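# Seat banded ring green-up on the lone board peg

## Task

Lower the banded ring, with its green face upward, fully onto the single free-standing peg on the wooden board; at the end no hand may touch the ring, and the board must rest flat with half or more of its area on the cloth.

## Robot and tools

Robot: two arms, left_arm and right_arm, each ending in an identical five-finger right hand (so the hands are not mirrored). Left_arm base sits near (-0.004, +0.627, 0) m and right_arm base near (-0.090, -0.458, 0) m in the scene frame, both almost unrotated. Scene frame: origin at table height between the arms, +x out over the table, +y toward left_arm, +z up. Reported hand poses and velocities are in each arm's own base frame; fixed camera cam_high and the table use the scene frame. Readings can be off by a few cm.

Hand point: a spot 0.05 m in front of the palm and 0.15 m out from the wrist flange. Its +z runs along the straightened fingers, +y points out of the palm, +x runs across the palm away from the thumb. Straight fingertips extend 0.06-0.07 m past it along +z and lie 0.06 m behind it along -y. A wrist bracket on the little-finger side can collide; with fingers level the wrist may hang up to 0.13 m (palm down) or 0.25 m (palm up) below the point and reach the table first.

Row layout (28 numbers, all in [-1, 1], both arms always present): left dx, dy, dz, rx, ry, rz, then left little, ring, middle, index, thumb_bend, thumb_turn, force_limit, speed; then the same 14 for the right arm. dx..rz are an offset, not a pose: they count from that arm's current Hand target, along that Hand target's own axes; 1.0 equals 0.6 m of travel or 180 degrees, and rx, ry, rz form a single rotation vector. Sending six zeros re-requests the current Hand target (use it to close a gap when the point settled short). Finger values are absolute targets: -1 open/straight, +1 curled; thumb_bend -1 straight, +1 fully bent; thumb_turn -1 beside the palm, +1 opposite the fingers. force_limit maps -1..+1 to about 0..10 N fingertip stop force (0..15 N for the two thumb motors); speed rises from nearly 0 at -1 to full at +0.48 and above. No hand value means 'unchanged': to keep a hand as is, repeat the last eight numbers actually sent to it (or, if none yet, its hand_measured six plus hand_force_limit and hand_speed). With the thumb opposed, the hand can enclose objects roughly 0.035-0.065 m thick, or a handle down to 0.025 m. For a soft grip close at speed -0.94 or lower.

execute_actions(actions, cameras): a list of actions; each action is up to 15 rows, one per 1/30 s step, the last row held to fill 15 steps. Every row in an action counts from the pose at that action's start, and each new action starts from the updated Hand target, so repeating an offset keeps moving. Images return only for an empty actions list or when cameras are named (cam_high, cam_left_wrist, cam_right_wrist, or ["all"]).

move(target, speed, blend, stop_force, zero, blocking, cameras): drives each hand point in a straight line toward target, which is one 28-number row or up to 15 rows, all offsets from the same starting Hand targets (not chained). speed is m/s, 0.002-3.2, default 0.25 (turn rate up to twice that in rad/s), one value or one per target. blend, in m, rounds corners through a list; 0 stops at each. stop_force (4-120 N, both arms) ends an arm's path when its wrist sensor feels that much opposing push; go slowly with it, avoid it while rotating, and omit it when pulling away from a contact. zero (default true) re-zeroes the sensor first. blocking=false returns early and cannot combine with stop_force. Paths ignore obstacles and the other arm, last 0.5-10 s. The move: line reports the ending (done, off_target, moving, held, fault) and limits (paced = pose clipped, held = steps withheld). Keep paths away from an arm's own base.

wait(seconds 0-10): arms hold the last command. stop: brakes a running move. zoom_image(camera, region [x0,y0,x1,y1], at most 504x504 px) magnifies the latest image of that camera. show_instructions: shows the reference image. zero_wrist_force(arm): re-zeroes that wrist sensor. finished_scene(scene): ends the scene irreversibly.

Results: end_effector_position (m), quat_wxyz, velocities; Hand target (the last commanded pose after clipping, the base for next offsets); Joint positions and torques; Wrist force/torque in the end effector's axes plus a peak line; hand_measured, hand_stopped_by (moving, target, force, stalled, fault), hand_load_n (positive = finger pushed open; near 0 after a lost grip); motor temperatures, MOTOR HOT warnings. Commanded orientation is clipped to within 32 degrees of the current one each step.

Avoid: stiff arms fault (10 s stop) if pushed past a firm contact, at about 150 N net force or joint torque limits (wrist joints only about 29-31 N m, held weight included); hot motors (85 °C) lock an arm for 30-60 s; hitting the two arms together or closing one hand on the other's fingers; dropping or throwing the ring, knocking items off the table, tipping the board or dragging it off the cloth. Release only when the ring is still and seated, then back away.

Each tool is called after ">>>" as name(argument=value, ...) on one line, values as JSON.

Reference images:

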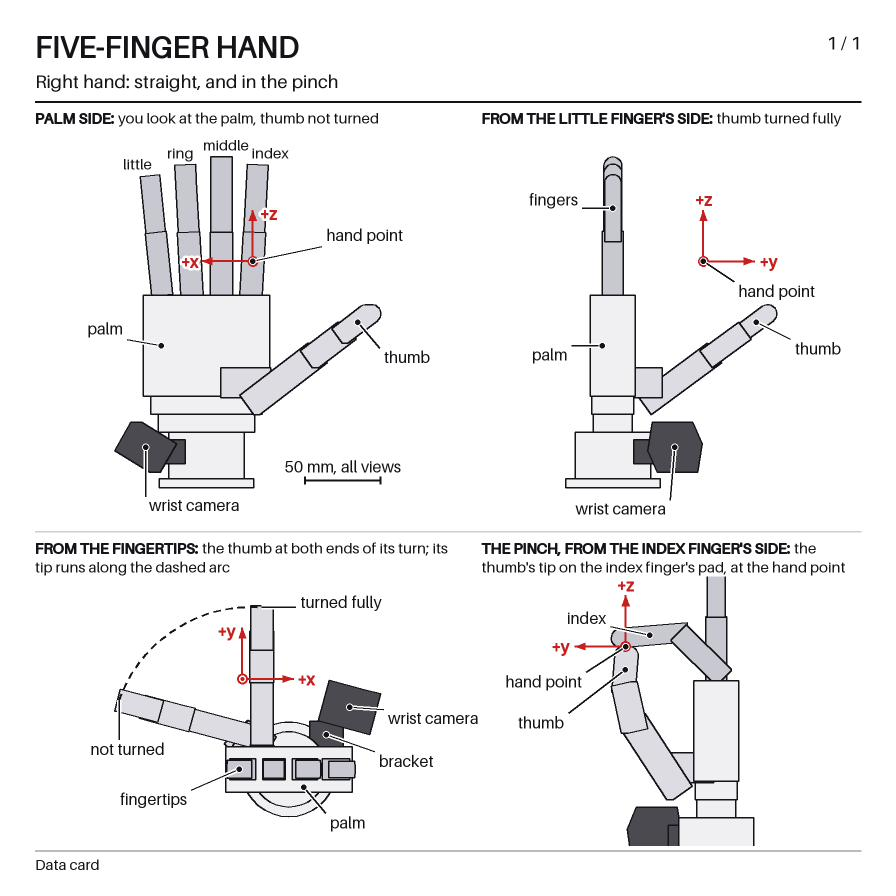

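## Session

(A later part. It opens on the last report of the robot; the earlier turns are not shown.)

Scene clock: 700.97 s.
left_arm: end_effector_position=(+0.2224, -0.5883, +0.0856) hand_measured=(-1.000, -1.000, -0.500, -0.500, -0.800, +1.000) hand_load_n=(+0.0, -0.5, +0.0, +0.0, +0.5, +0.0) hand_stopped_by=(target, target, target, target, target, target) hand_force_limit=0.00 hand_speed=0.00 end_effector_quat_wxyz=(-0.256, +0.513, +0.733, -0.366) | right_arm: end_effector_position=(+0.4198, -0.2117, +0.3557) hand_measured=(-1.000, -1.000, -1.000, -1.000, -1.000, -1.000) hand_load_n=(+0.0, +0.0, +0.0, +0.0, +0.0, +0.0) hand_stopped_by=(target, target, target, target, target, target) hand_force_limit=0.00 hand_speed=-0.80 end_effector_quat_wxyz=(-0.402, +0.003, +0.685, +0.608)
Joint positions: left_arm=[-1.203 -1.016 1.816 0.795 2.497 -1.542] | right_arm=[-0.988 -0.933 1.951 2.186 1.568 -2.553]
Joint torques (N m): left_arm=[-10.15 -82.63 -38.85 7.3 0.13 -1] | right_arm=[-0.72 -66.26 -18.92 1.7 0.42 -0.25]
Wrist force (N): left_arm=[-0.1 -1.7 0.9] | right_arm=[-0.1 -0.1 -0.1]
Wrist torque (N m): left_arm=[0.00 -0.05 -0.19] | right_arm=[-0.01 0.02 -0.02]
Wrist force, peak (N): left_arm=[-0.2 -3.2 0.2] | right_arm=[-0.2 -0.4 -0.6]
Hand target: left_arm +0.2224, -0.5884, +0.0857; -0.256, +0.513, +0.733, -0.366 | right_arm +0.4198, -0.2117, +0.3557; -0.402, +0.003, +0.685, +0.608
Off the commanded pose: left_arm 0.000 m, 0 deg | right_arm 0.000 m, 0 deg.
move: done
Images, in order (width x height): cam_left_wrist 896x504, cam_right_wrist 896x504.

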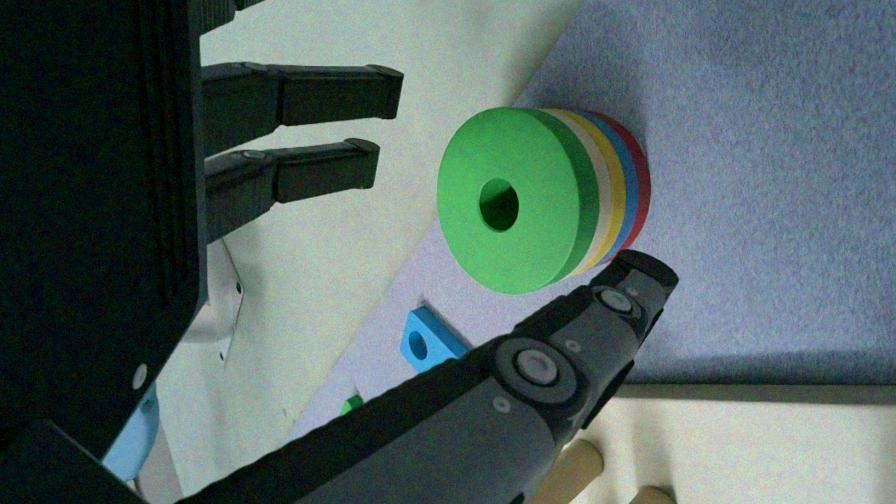

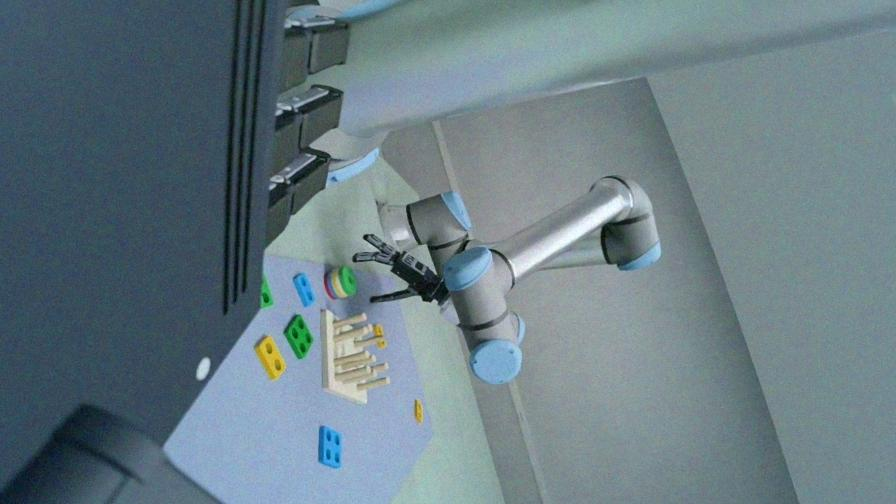

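>>> move(target=[-0.0033,0.035,0.02,0,0,0,-1,-1,-0.5,-0.5,-0.8,1,0,0,0,0,0,0,0,0,-1,-1,-1,-1,-1,-1,0,-0.8], cameras=["cam_left_wrist","cam_right_wrist"], speed=0.1, stop_force=8)

>>> zoom_image(camera="cam_right_wrist", region=[290, 210, 450, 350])

Scene clock: 736.17 s.
left_arm: end_effector_position=(+0.2259, -0.5892, +0.0617) hand_measured=(-1.000, -1.000, -0.500, -0.500, -0.800, +1.000) hand_load_n=(+0.0, +0.0, -0.5, +0.0, +0.0, +0.0) hand_stopped_by=(target, target, target, target, target, target) hand_force_limit=0.00 hand_speed=0.00 end_effector_quat_wxyz=(-0.256, +0.513, +0.733, -0.366) | right_arm: end_effector_position=(+0.4198, -0.2117, +0.3557) hand_measured=(-1.000, -1.000, -1.000, -1.000, -1.000, -1.000) hand_load_n=(+0.0, +0.0, +0.0, +0.0, +0.5, +0.0) hand_stopped_by=(target, target, target, target, target, target) hand_force_limit=0.00 hand_speed=-0.80 end_effector_quat_wxyz=(-0.402, +0.003, +0.685, +0.608)
Joint positions: left_arm=[-1.198 -0.982 1.816 0.767 2.497 -1.534] | right_arm=[-0.988 -0.933 1.951 2.186 1.568 -2.553]
Joint torques (N m): left_arm=[-6.8 -86.22 -23.15 7.57 -1.01 -1.02] | right_arm=[0.72 -65.24 -19.5 1.69 0.19 0.05]
Wrist force (N): left_arm=[0.0 -1.8 0.9] | right_arm=[-0.1 -0.1 -0.3]
Wrist torque (N m): left_arm=[-0.02 -0.07 -0.20] | right_arm=[-0.02 0.03 -0.02]
Wrist force, peak (N): left_arm=[0.1 -2.6 0.7] | right_arm=[-0.5 -0.4 0.3]
Hand target: left_arm +0.2259, -0.5892, +0.0617; -0.256, +0.513, +0.733, -0.366 | right_arm +0.4198, -0.2117, +0.3557; -0.402, +0.003, +0.685, +0.608
Off the commanded pose: left_arm 0.000 m, 0 deg | right_arm 0.000 m, 0 deg.
move: done
Images, in order (width x height): cam_left_wrist 896x504, cam_right_wrist 896x504.

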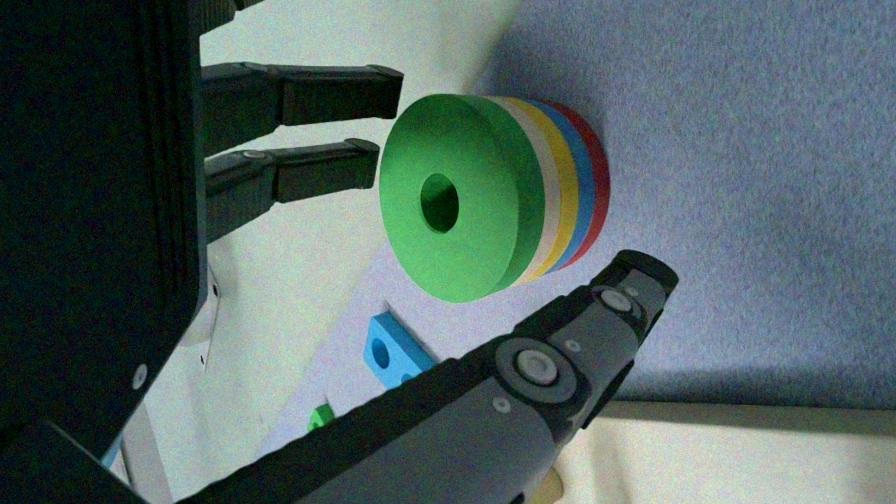

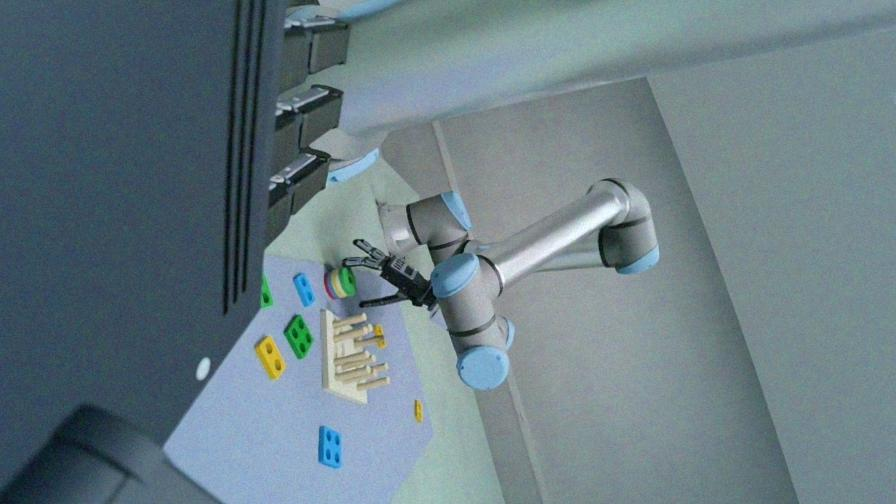

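Scaled by 3.150 from the camera's 896x504 image, which has a finer 1280x720 frame.

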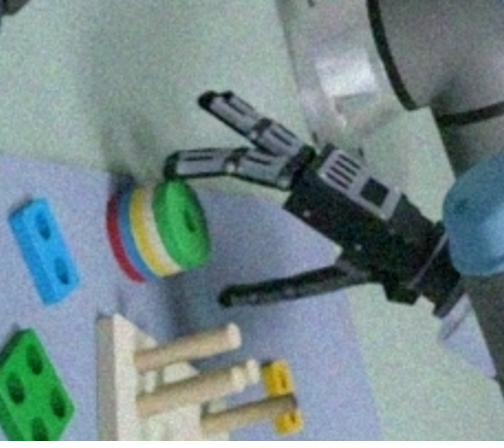

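>>> move(target=[[0,-0.005,0.00667,0,0,0,-1,-1,-0.5,-0.5,-0.8,1,0,0,0,0,0,0,0,0,-1,-1,-1,-1,-1,-1,0,-0.8],[0,0.011,0.0187,0,0,0,-1,-1,-0.5,-0.5,-0.8,1,0,0,0,0,0,0,0,0,-1,-1,-1,-1,-1,-1,0,-0.8]], cameras=["cam_left_wrist","cam_right_wrist"], speed=0.1, stop_force=8)

>>> zoom_image(camera="cam_right_wrist", region=[290, 210, 450, 350])

Scene clock: 779.47 s.
left_arm: end_effector_position=(+0.2212, -0.5909, +0.0497) hand_measured=(-1.000, -1.000, -0.500, -0.500, -0.800, +1.000) hand_load_n=(+0.0, +0.0, +0.0, +0.0, +0.0, +0.0) hand_stopped_by=(target, target, target, target, target, target) hand_force_limit=0.00 hand_speed=0.00 end_effector_quat_wxyz=(-0.256, +0.513, +0.733, -0.366) | right_arm: end_effector_position=(+0.4198, -0.2117, +0.3557) hand_measured=(-1.000, -1.000, -1.000, -1.000, -1.000, -1.000) hand_load_n=(+0.0, +0.0, +0.0, +0.0, +0.0, +0.0) hand_stopped_by=(target, target, target, target, target, target) hand_force_limit=0.00 hand_speed=-0.80 end_effector_quat_wxyz=(-0.402, +0.003, +0.685, +0.608)
Joint positions: left_arm=[-1.207 -0.97 1.822 0.738 2.497 -1.547] | right_arm=[-0.988 -0.933 1.951 2.186 1.568 -2.553]
Joint torques (N m): left_arm=[9.42 -84.31 -37.75 7.68 4.56 -1.09] | right_arm=[3.83 -65.66 -18.62 1.48 0.16 -0.14]
Wrist force (N): left_arm=[0.0 -1.7 1.0] | right_arm=[0.1 0.0 0.1]
Wrist torque (N m): left_arm=[-0.02 -0.07 -0.21] | right_arm=[-0.01 -0.01 0.00]
Wrist force, peak (N): left_arm=[-0.2 -2.8 0.6] | right_arm=[0.1 0.6 0.1]
Hand target: left_arm +0.2212, -0.5910, +0.0497; -0.256, +0.513, +0.733, -0.366 | right_arm +0.4198, -0.2117, +0.3557; -0.402, +0.003, +0.685, +0.608
Off the commanded pose: left_arm 0.000 m, 0 deg | right_arm 0.000 m, 0 deg.
move: done
Images, in order (width x height): cam_left_wrist 896x504, cam_right_wrist 896x504.

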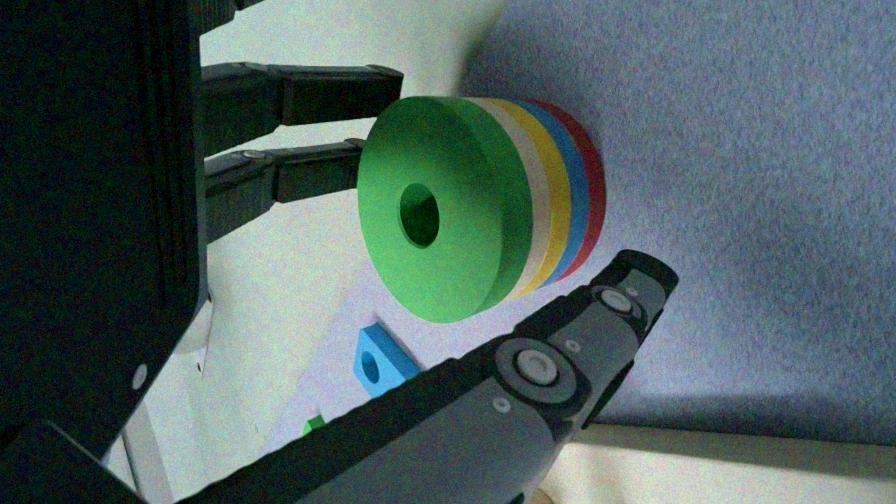

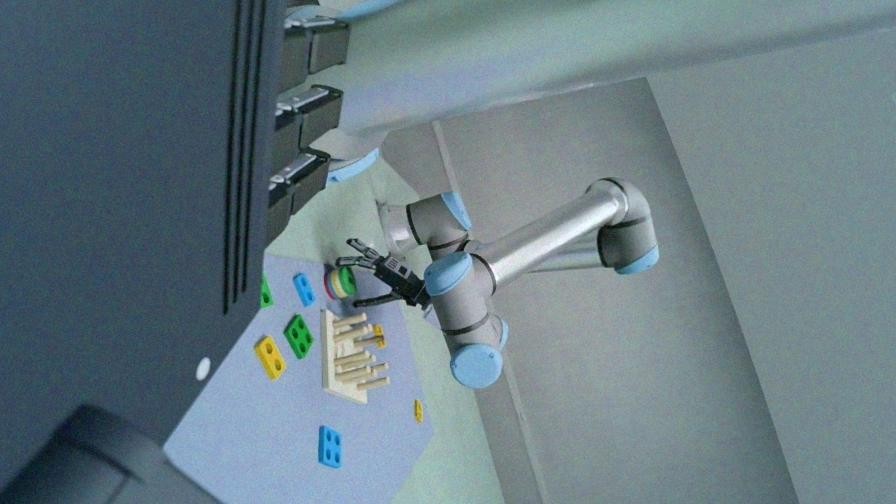

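Scaled by 3.150 from the camera's 896x504 image, which has a finer 1280x720 frame.

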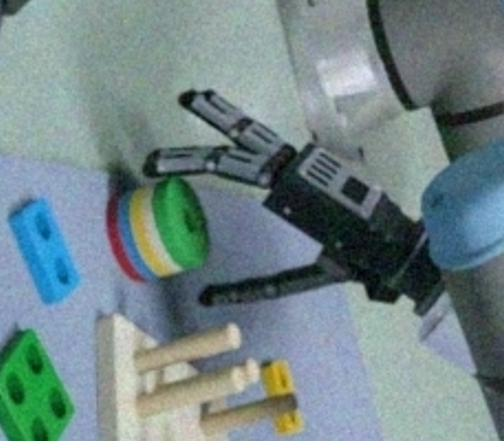

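>>> move(target=[[0,0,0,0.0556,0,0,-1,-1,-0.5,-0.5,-0.8,1,0,0,0,0,0,0,0,0,-1,-1,-1,-1,-1,-1,0,-0.8],[0,0.0067,0.005,0.0556,0,0,-1,-1,-0.5,-0.5,-0.8,1,0,0,0,0,0,0,0,0,-1,-1,-1,-1,-1,-1,0,-0.8]], cameras=["cam_left_wrist","cam_right_wrist"], speed=0.1)

>>> zoom_image(camera="cam_right_wrist", region=[290, 210, 450, 350])

Scene clock: 802.73 s.
left_arm: end_effector_position=(+0.2213, -0.5910, +0.0445) hand_measured=(-1.000, -1.000, -0.500, -0.500, -0.800, +1.000) hand_load_n=(+0.0, +0.5, -0.5, +0.0, +0.0, +0.0) hand_stopped_by=(target, target, target, target, target, target) hand_force_limit=0.00 hand_speed=0.00 end_effector_quat_wxyz=(-0.300, +0.488, +0.698, -0.429) end_effector_velocity=(+0.000, +0.000, +0.001) end_effector_angular_velocity=(+0.004, +0.001, +0.001) | right_arm: end_effector_position=(+0.4198, -0.2117, +0.3557) hand_measured=(-1.000, -1.000, -1.000, -1.000, -1.000, -1.000) hand_load_n=(+0.5, +0.0, +0.0, +0.0, +0.0, +0.0) hand_stopped_by=(target, target, target, target, target, target) hand_force_limit=0.00 hand_speed=-0.80 end_effector_quat_wxyz=(-0.402, +0.003, +0.685, +0.608)
Joint positions: left_arm=[-1.151 -0.89 1.808 0.789 2.667 -1.419] | right_arm=[-0.988 -0.933 1.951 2.186 1.568 -2.553]
Joint velocities: left_arm=[0.001 -0.001 -0.001 0.005 0 0] | right_arm=[within noise]
Joint torques (N m): left_arm=[-12 -86.89 -9.57 7.67 2.9 -0.6] | right_arm=[0.64 -67.88 -19.35 1.64 0.51 0.26]
Wrist force (N): left_arm=[0.2 -1.7 1.2] | right_arm=[-0.1 -0.1 -0.2]
Wrist torque (N m): left_arm=[-0.01 -0.06 -0.18] | right_arm=[-0.01 0.03 -0.02]
Wrist force, peak (N): left_arm=[0.1 -2.6 0.7] | right_arm=[-0.3 -0.5 -0.2]
Hand target: left_arm +0.2212, -0.5909, +0.0447; -0.300, +0.488, +0.698, -0.429 | right_arm +0.4198, -0.2117, +0.3557; -0.402, +0.003, +0.685, +0.608
Off the commanded pose: left_arm 0.000 m, 0 deg | right_arm 0.000 m, 0 deg.
move: done
Images, in order (width x height): cam_left_wrist 896x504, cam_right_wrist 896x504.

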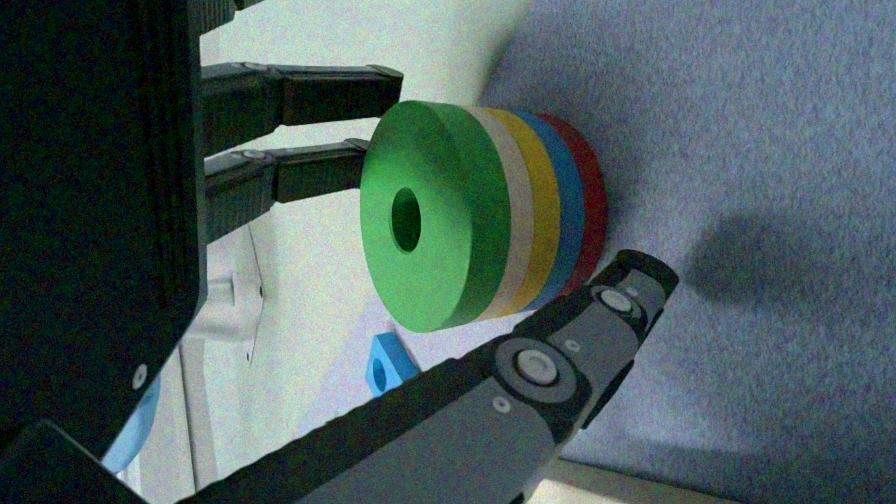

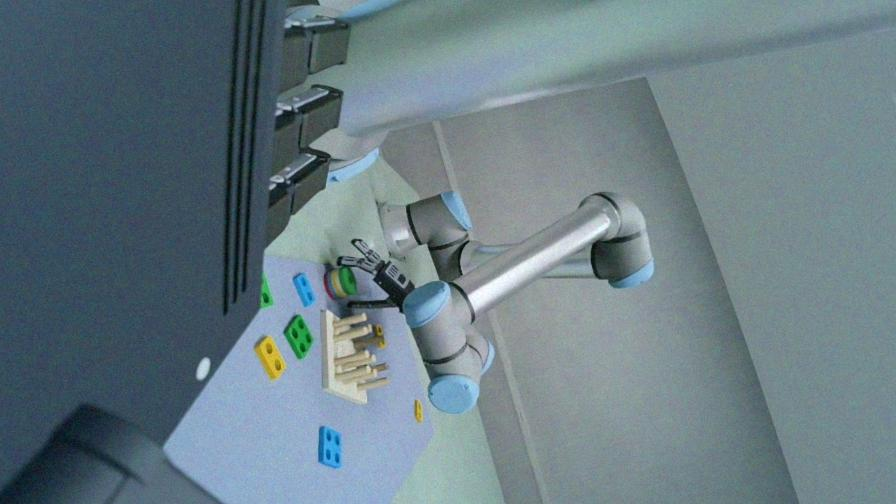

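Scaled by 3.150 from the camera's 896x504 image, which has a finer 1280x720 frame.

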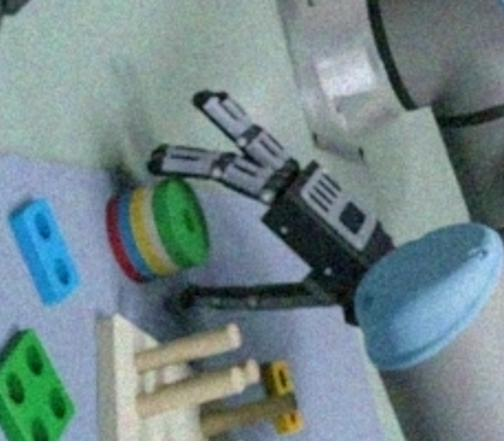

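>>> move(target=[0,0,0,0,0,0,-1,-1,0.1,0.1,-0.1,1,-0.4,-0.9,0,0,0,0,0,0,-1,-1,-1,-1,-1,-1,0,-0.8], cameras=["cam_left_wrist","cam_right_wrist"])

>>> zoom_image(camera="cam_right_wrist", region=[290, 210, 450, 350])

Scene clock: 818.87 s.
left_arm: end_effector_position=(+0.2212, -0.5909, +0.0447) hand_measured=(-1.000, -1.000, -0.214, -0.268, -0.678, +1.000) hand_load_n=(-0.5, +0.0, +4.0, +1.0, +6.0, +0.5) hand_stopped_by=(target, target, force, force, force, target) hand_force_limit=-0.40 hand_speed=-0.90 end_effector_quat_wxyz=(-0.300, +0.488, +0.698, -0.429) | right_arm: end_effector_position=(+0.4198, -0.2117, +0.3557) hand_measured=(-1.000, -1.000, -1.000, -1.000, -1.000, -1.000) hand_load_n=(+0.0, +0.0, +0.0, +0.0, +0.0, +0.0) hand_stopped_by=(target, target, target, target, target, target) hand_force_limit=0.00 hand_speed=-0.80 end_effector_quat_wxyz=(-0.402, +0.003, +0.685, +0.608)
Joint positions: left_arm=[-1.152 -0.891 1.809 0.789 2.667 -1.419] | right_arm=[-0.988 -0.933 1.951 2.186 1.568 -2.553]
Joint torques (N m): left_arm=[-10.27 -86.21 -10.56 7.48 4.27 0.68] | right_arm=[1.4 -67.54 -20.01 1.34 0.06 0.22]
Wrist force (N): left_arm=[0.1 -2.7 0.8] | right_arm=[-0.2 -0.2 0.1]
Wrist torque (N m): left_arm=[-0.02 -0.04 -0.20] | right_arm=[-0.04 0.02 -0.02]
Wrist force, peak (N): left_arm=[0.2 -3.0 1.0] | right_arm=[-0.2 -0.2 -0.6]
Hand target: left_arm +0.2212, -0.5909, +0.0447; -0.300, +0.488, +0.698, -0.429 | right_arm +0.4198, -0.2117, +0.3557; -0.402, +0.003, +0.685, +0.608
Off the commanded pose: left_arm 0.000 m, 0 deg | right_arm 0.000 m, 0 deg.
move: done
Images, in order (width x height): cam_left_wrist 896x504, cam_right_wrist 896x504.

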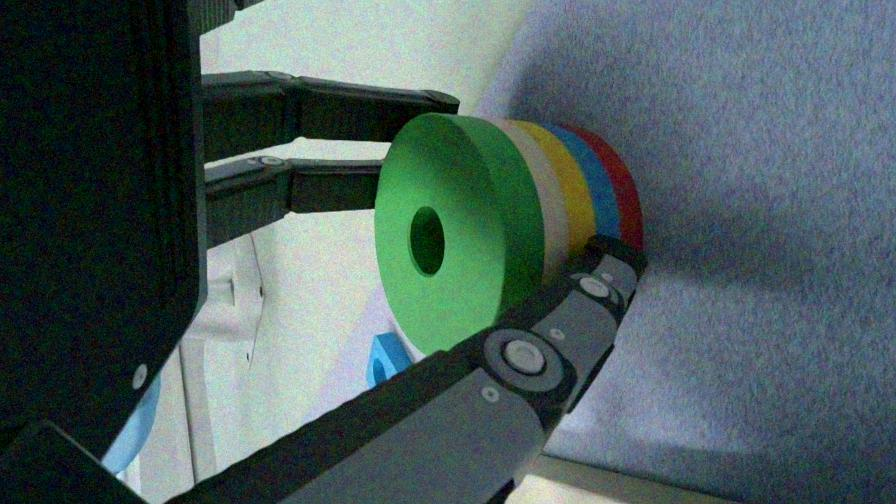

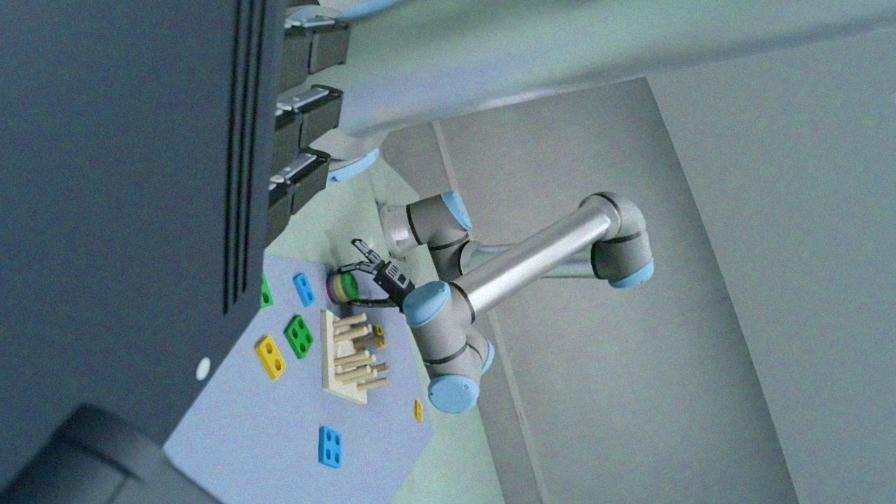

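Scaled by 3.150 from the camera's 896x504 image, which has a finer 1280x720 frame.

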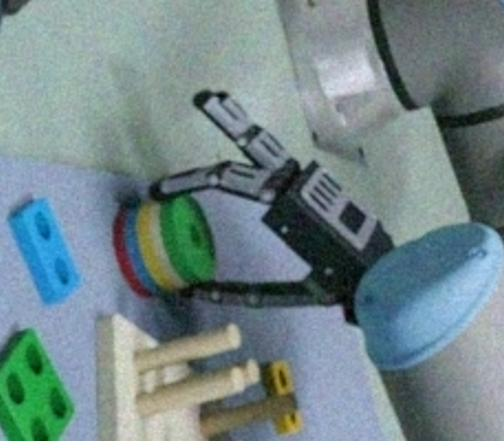

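>>> move(target=[0,0,0,0,0,0,-1,-1,0.2,0.2,0,1,0.1,-0.9,0,0,0,0,0,0,-1,-1,-1,-1,-1,-1,0,-0.8], cameras=["cam_left_wrist"])

Scene clock: 825.40 s.
left_arm: end_effector_position=(+0.2212, -0.5909, +0.0447) hand_measured=(-1.000, -1.000, -0.206, -0.244, -0.678, +1.000) hand_load_n=(+0.0, +0.0, +2.0, +7.5, +11.0, -0.5) hand_stopped_by=(target, target, force, force, force, target) hand_force_limit=0.10 hand_speed=-0.90 end_effector_quat_wxyz=(-0.300, +0.488, +0.698, -0.429) | right_arm: end_effector_position=(+0.4198, -0.2117, +0.3557) hand_measured=(-1.000, -1.000, -1.000, -1.000, -1.000, -1.000) hand_load_n=(+0.0, +0.0, +0.0, +0.0, +0.0, +0.0) hand_stopped_by=(target, target, target, target, target, target) hand_force_limit=0.00 hand_speed=-0.80 end_effector_quat_wxyz=(-0.402, +0.003, +0.685, +0.608)
Joint positions: left_arm=[-1.152 -0.891 1.809 0.789 2.667 -1.419] | right_arm=[-0.988 -0.933 1.951 2.186 1.568 -2.553]
Joint torques (N m): left_arm=[-8.21 -82.66 -10.77 6.36 2.03 0.51] | right_arm=[2.58 -65.6 -19.51 1.06 0 0.18]
Wrist force (N): left_arm=[-0.3 -4.6 0.1] | right_arm=[-0.2 -0.4 -0.3]
Wrist torque (N m): left_arm=[-0.03 -0.01 -0.21] | right_arm=[-0.04 0.03 -0.03]
Wrist force, peak (N): left_arm=[0.0 -6.6 -0.5] | right_arm=[-0.6 -0.1 -0.2]
Hand target: left_arm +0.2212, -0.5909, +0.0447; -0.300, +0.488, +0.698, -0.429 | right_arm +0.4198, -0.2117, +0.3557; -0.402, +0.003, +0.685, +0.608
Off the commanded pose: left_arm 0.000 m, 0 deg | right_arm 0.000 m, 0 deg.
move: done
Images, in order (width x height): cam_left_wrist 896x504.

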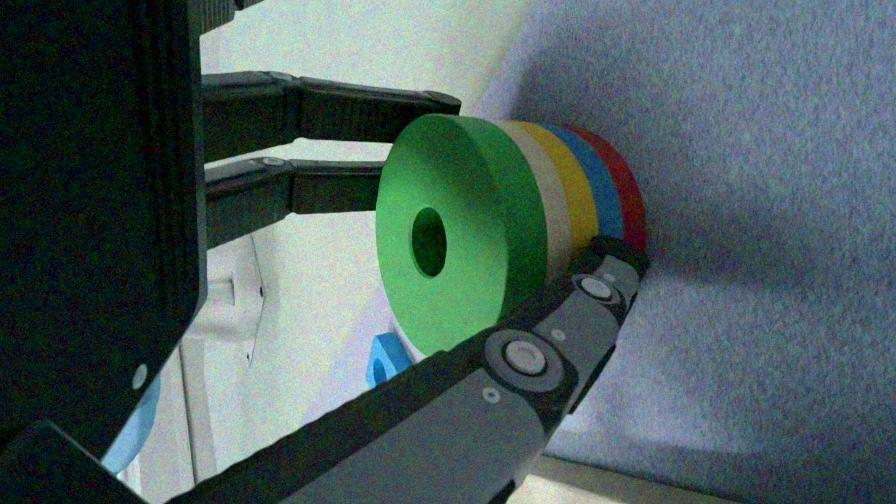

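>>> move(target=[0,-0.1635,-0.0829,0,0,0,-1,-1,0.2,0.2,0,1,0.1,-0.9,0,0,0,0,0,0,-1,-1,-1,-1,-1,-1,0,-0.8], cameras=["cam_left_wrist","cam_right_wrist"], speed=0.12)

>>> zoom_image(camera="cam_right_wrist", region=[290, 210, 450, 370])

>>> zoom_image(camera="cam_left_wrist", region=[350, 100, 890, 504])

Scene clock: 837.67 s.
left_arm: end_effector_position=(+0.2213, -0.5911, +0.1547) hand_measured=(-1.000, -1.000, -0.206, -0.244, -0.678, +1.000) hand_load_n=(-0.5, -0.5, +1.5, +6.5, +11.5, -0.5) hand_stopped_by=(target, target, force, force, force, target) hand_force_limit=0.10 hand_speed=-0.90 end_effector_quat_wxyz=(-0.300, +0.488, +0.698, -0.429) | right_arm: end_effector_position=(+0.4198, -0.2117, +0.3557) hand_measured=(-1.000, -1.000, -1.000, -1.000, -1.000, -1.000) hand_load_n=(+0.0, +0.0, +0.0, +0.0, +0.0, +0.0) hand_stopped_by=(target, target, target, target, target, target) hand_force_limit=0.00 hand_speed=-0.80 end_effector_quat_wxyz=(-0.402, +0.003, +0.685, +0.608)
Joint positions: left_arm=[-1.152 -1.027 1.783 0.95 2.667 -1.419] | right_arm=[-0.988 -0.933 1.951 2.186 1.568 -2.553]
Joint torques (N m): left_arm=[-2.62 -68.56 -14.49 3.2 4.15 0.33] | right_arm=[2.83 -67.04 -19.58 1.1 0.2 0.22]
Wrist force (N): left_arm=[-0.1 -1.7 1.4] | right_arm=[-0.1 -0.2 -0.3]
Wrist torque (N m): left_arm=[-0.08 -0.03 -0.21] | right_arm=[0.00 0.02 -0.01]
Wrist force, peak (N): left_arm=[0.1 -6.6 -0.4] | right_arm=[-0.3 -0.2 -0.5]
Hand target: left_arm +0.2212, -0.5910, +0.1546; -0.300, +0.488, +0.698, -0.429 | right_arm +0.4198, -0.2117, +0.3557; -0.402, +0.003, +0.685, +0.608
Off the commanded pose: left_arm 0.000 m, 0 deg | right_arm 0.000 m, 0 deg.
move: done
Images, in order (width x height): cam_left_wrist 896x504, cam_right_wrist 896x504.

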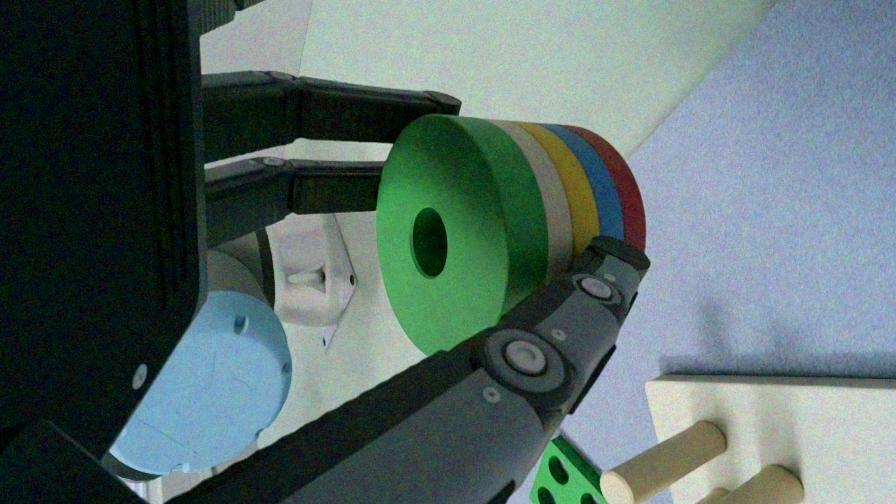

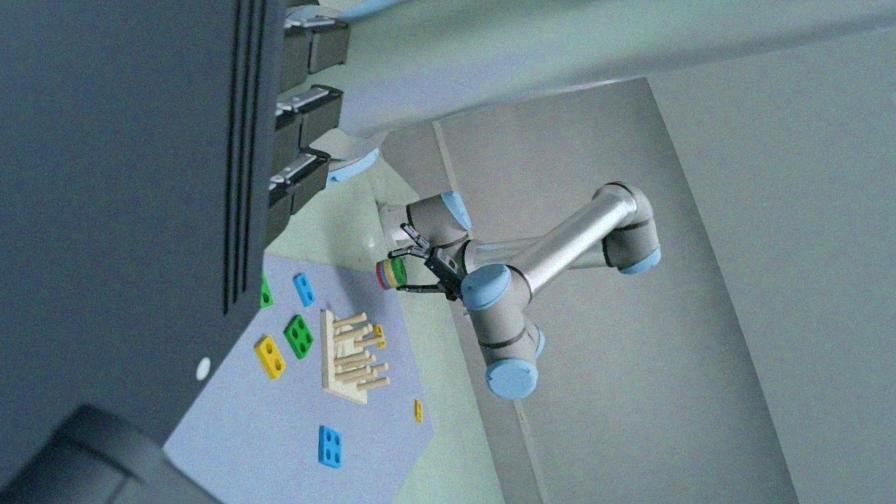

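Scaled by 3.150 from the camera's 896x504 image, which has a finer 1280x720 frame.

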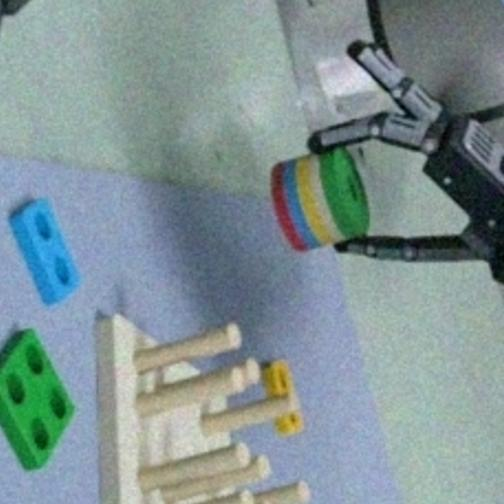

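Region (350, 100, 890, 504) is 540x404 pixels. A region can be at most 504 by 504 pixels.

>>> zoom_image(camera="cam_left_wrist", region=[350, 80, 670, 380])

Scaled by 1.575 from the camera's 896x504 image, which has a finer 1280x720 frame.

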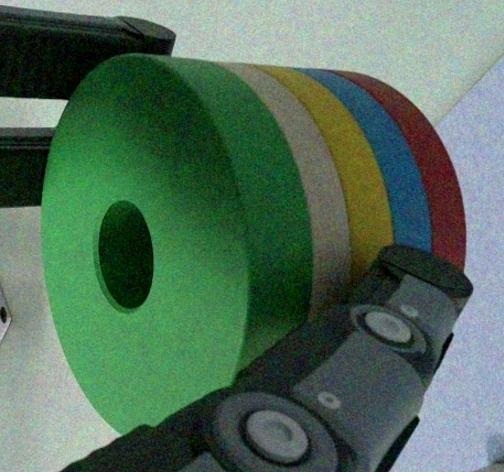

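>>> move(target=[-0.0445,0.0889,-0.1755,0,0,0,-1,-1,0.2,0.2,0,1,0.1,-0.9,0,0,0,0,0,0,-1,-1,-1,-1,-1,-1,0,-0.8], cameras=["cam_high","cam_left_wrist","cam_right_wrist"], speed=0.15)

>>> zoom_image(camera="cam_right_wrist", region=[290, 230, 450, 420])

>>> zoom_image(camera="cam_left_wrist", region=[400, 80, 896, 480])

Scene clock: 903.37 s.
left_arm: end_effector_position=(+0.3413, -0.5756, +0.1546) hand_measured=(-1.000, -1.000, -0.206, -0.244, -0.678, +1.000) hand_load_n=(+0.0, +0.0, +2.0, +6.5, +11.5, -0.5) hand_stopped_by=(target, target, force, force, force, target) hand_force_limit=0.10 hand_speed=-0.90 end_effector_quat_wxyz=(-0.300, +0.488, +0.698, -0.429) | right_arm: end_effector_position=(+0.4198, -0.2117, +0.3557) hand_measured=(-1.000, -1.000, -1.000, -1.000, -1.000, -1.000) hand_load_n=(+0.0, +0.0, +0.0, +0.0, +0.0, +0.0) hand_stopped_by=(target, target, target, target, target, target) hand_force_limit=0.00 hand_speed=-0.80 end_effector_quat_wxyz=(-0.402, +0.003, +0.685, +0.608)
Joint positions: left_arm=[-0.979 -0.91 1.652 1.27 2.617 -1.071] | right_arm=[-0.988 -0.933 1.951 2.186 1.568 -2.553]
Joint torques (N m): left_arm=[3.92 -84.55 -19.13 5.78 4.67 0.82] | right_arm=[2.27 -66.29 -20.02 0.86 0.38 -0.12]
Wrist force (N): left_arm=[-0.1 -1.3 1.4] | right_arm=[-0.4 -0.1 -0.2]
Wrist torque (N m): left_arm=[-0.04 -0.03 -0.18] | right_arm=[0.00 0.06 -0.02]
Wrist force, peak (N): left_arm=[0.4 -2.1 2.8] | right_arm=[-0.1 0.4 -0.5]
Hand target: left_arm +0.3413, -0.5756, +0.1547; -0.300, +0.488, +0.698, -0.429 | right_arm +0.4198, -0.2117, +0.3557; -0.402, +0.003, +0.685, +0.608
Off the commanded pose: left_arm 0.000 m, 0 deg | right_arm 0.000 m, 0 deg.
move: done

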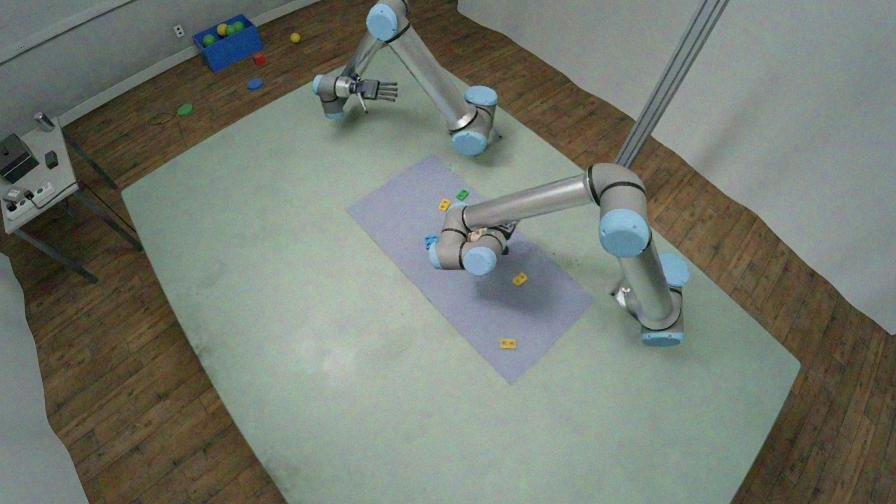

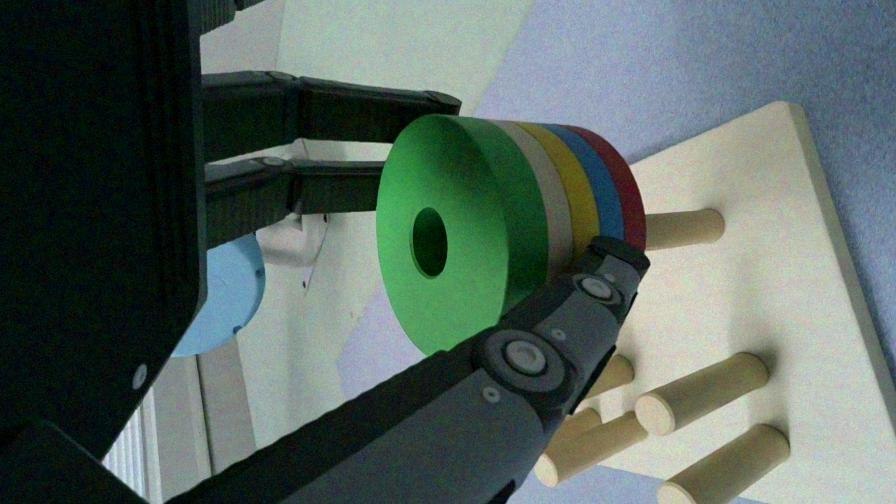

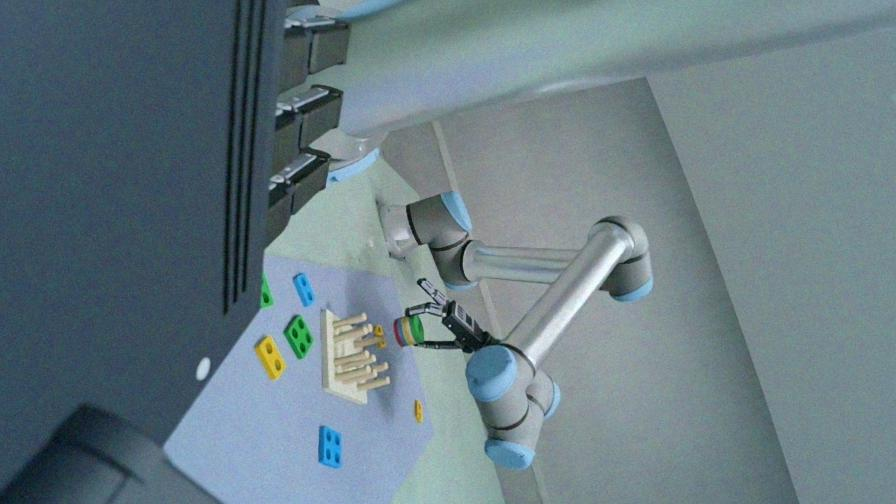

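Scaled by 2.653 from the camera's 896x504 image, which has a finer 1280x720 frame.

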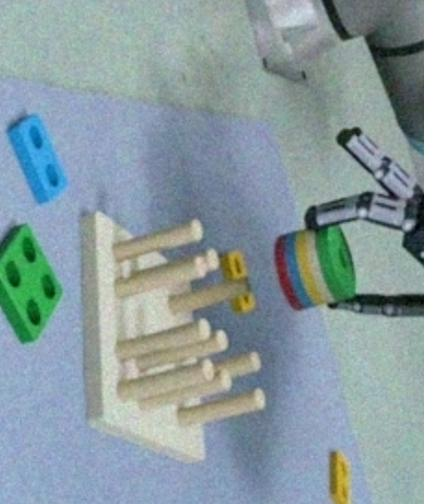

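Scaled by 1.016 from the camera's 896x504 image, which has a finer 1280x720 frame.

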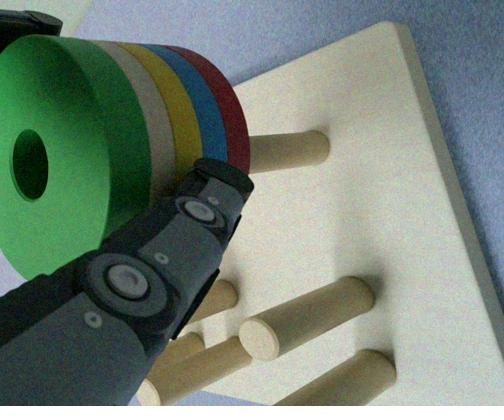

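>>> zoom_image(camera="cam_right_wrist", region=[340, 290, 440, 370])

>>> zoom_image(camera="cam_left_wrist", region=[560, 150, 760, 290])

Scaled by 5.040 from the camera's 896x504 image, which has a finer 1280x720 frame.

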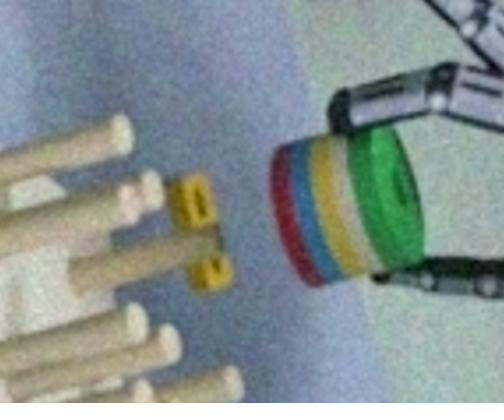

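Scaled by 2.520 from the camera's 896x504 image, which has a finer 1280x720 frame.

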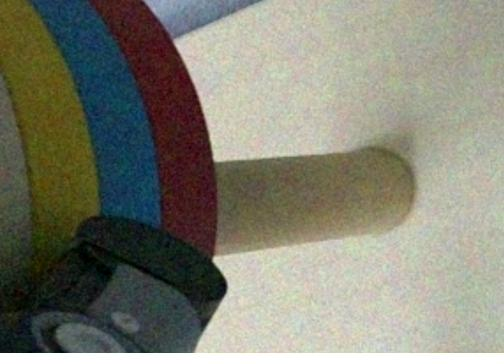

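>>> move(target=[0,0.0401,0.0203,0,0,0,-1,-1,0.2,0.2,0,1,0.1,-0.9,0,0,0,0,0,0,-1,-1,-1,-1,-1,-1,0,-0.8], cameras=["cam_left_wrist","cam_right_wrist"], speed=0.06, stop_force=6)

>>> zoom_image(camera="cam_right_wrist", region=[330, 290, 430, 370])

>>> zoom_image(camera="cam_left_wrist", region=[560, 150, 760, 290])

Scene clock: 968.63 s.
left_arm: end_effector_position=(+0.3413, -0.5756, +0.1277) hand_measured=(-1.000, -1.000, -0.206, -0.244, -0.678, +1.000) hand_load_n=(+0.0, +0.0, +2.0, +6.5, +11.5, -0.5) hand_stopped_by=(target, target, force, force, force, target) hand_force_limit=0.10 hand_speed=-0.90 end_effector_quat_wxyz=(-0.300, +0.488, +0.698, -0.429) | right_arm: end_effector_position=(+0.4198, -0.2117, +0.3557) hand_measured=(-1.000, -1.000, -1.000, -1.000, -1.000, -1.000) hand_load_n=(+0.0, +0.0, +0.0, +0.0, +0.0, +0.0) hand_stopped_by=(target, target, target, target, target, target) hand_force_limit=0.00 hand_speed=-0.80 end_effector_quat_wxyz=(-0.402, +0.003, +0.685, +0.608)
Joint positions: left_arm=[-0.979 -0.88 1.659 1.233 2.617 -1.071] | right_arm=[-0.988 -0.933 1.951 2.186 1.568 -2.553]
Joint torques (N m): left_arm=[6.75 -94.51 -40.76 7.82 -0.33 -1.23] | right_arm=[1.19 -66.46 -19.82 1.11 0.11 0.19]
Wrist force (N): left_arm=[-0.6 -1.1 1.8] | right_arm=[-0.5 -0.1 -0.1]
Wrist torque (N m): left_arm=[-0.03 0.01 -0.19] | right_arm=[0.00 0.06 -0.03]
Wrist force, peak (N): left_arm=[-0.1 -2.3 1.0] | right_arm=[-0.4 -0.4 -0.1]
Hand target: left_arm +0.3413, -0.5756, +0.1277; -0.300, +0.488, +0.698, -0.429 | right_arm +0.4198, -0.2117, +0.3557; -0.402, +0.003, +0.685, +0.608
Off the commanded pose: left_arm 0.000 m, 0 deg | right_arm 0.000 m, 0 deg.
move: done
Images, in order (width x height): cam_left_wrist 896x504, cam_right_wrist 896x504.

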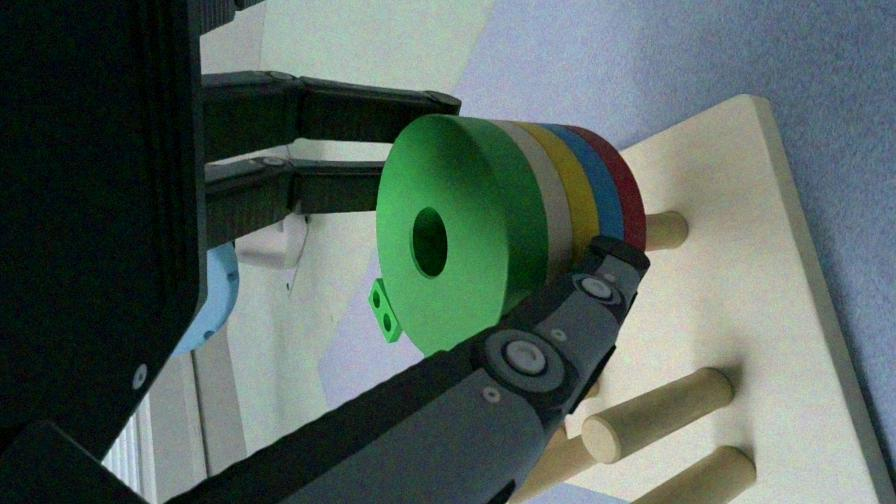

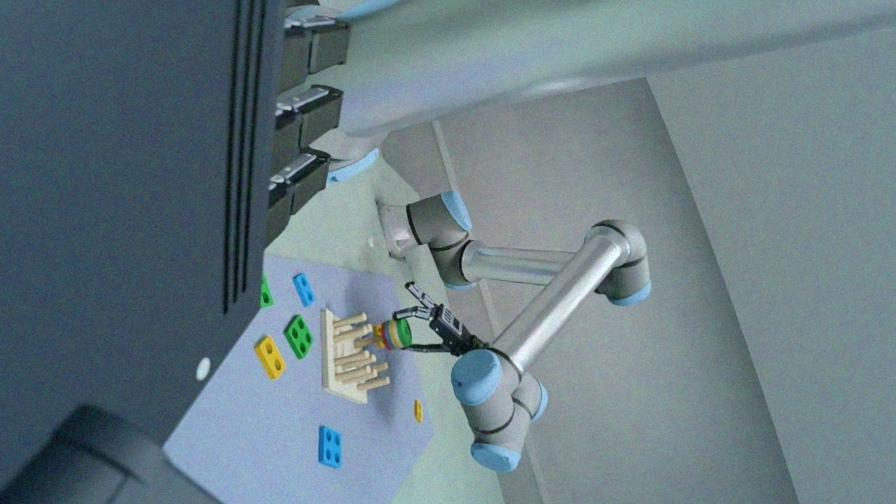

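Scaled by 5.040 from the camera's 896x504 image, which has a finer 1280x720 frame.

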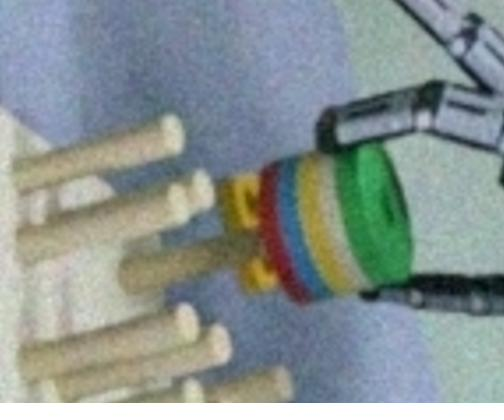

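Scaled by 2.520 from the camera's 896x504 image, which has a finer 1280x720 frame.

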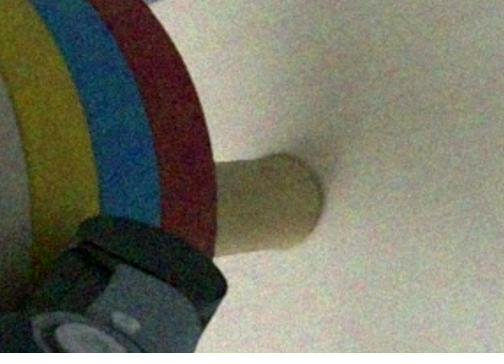

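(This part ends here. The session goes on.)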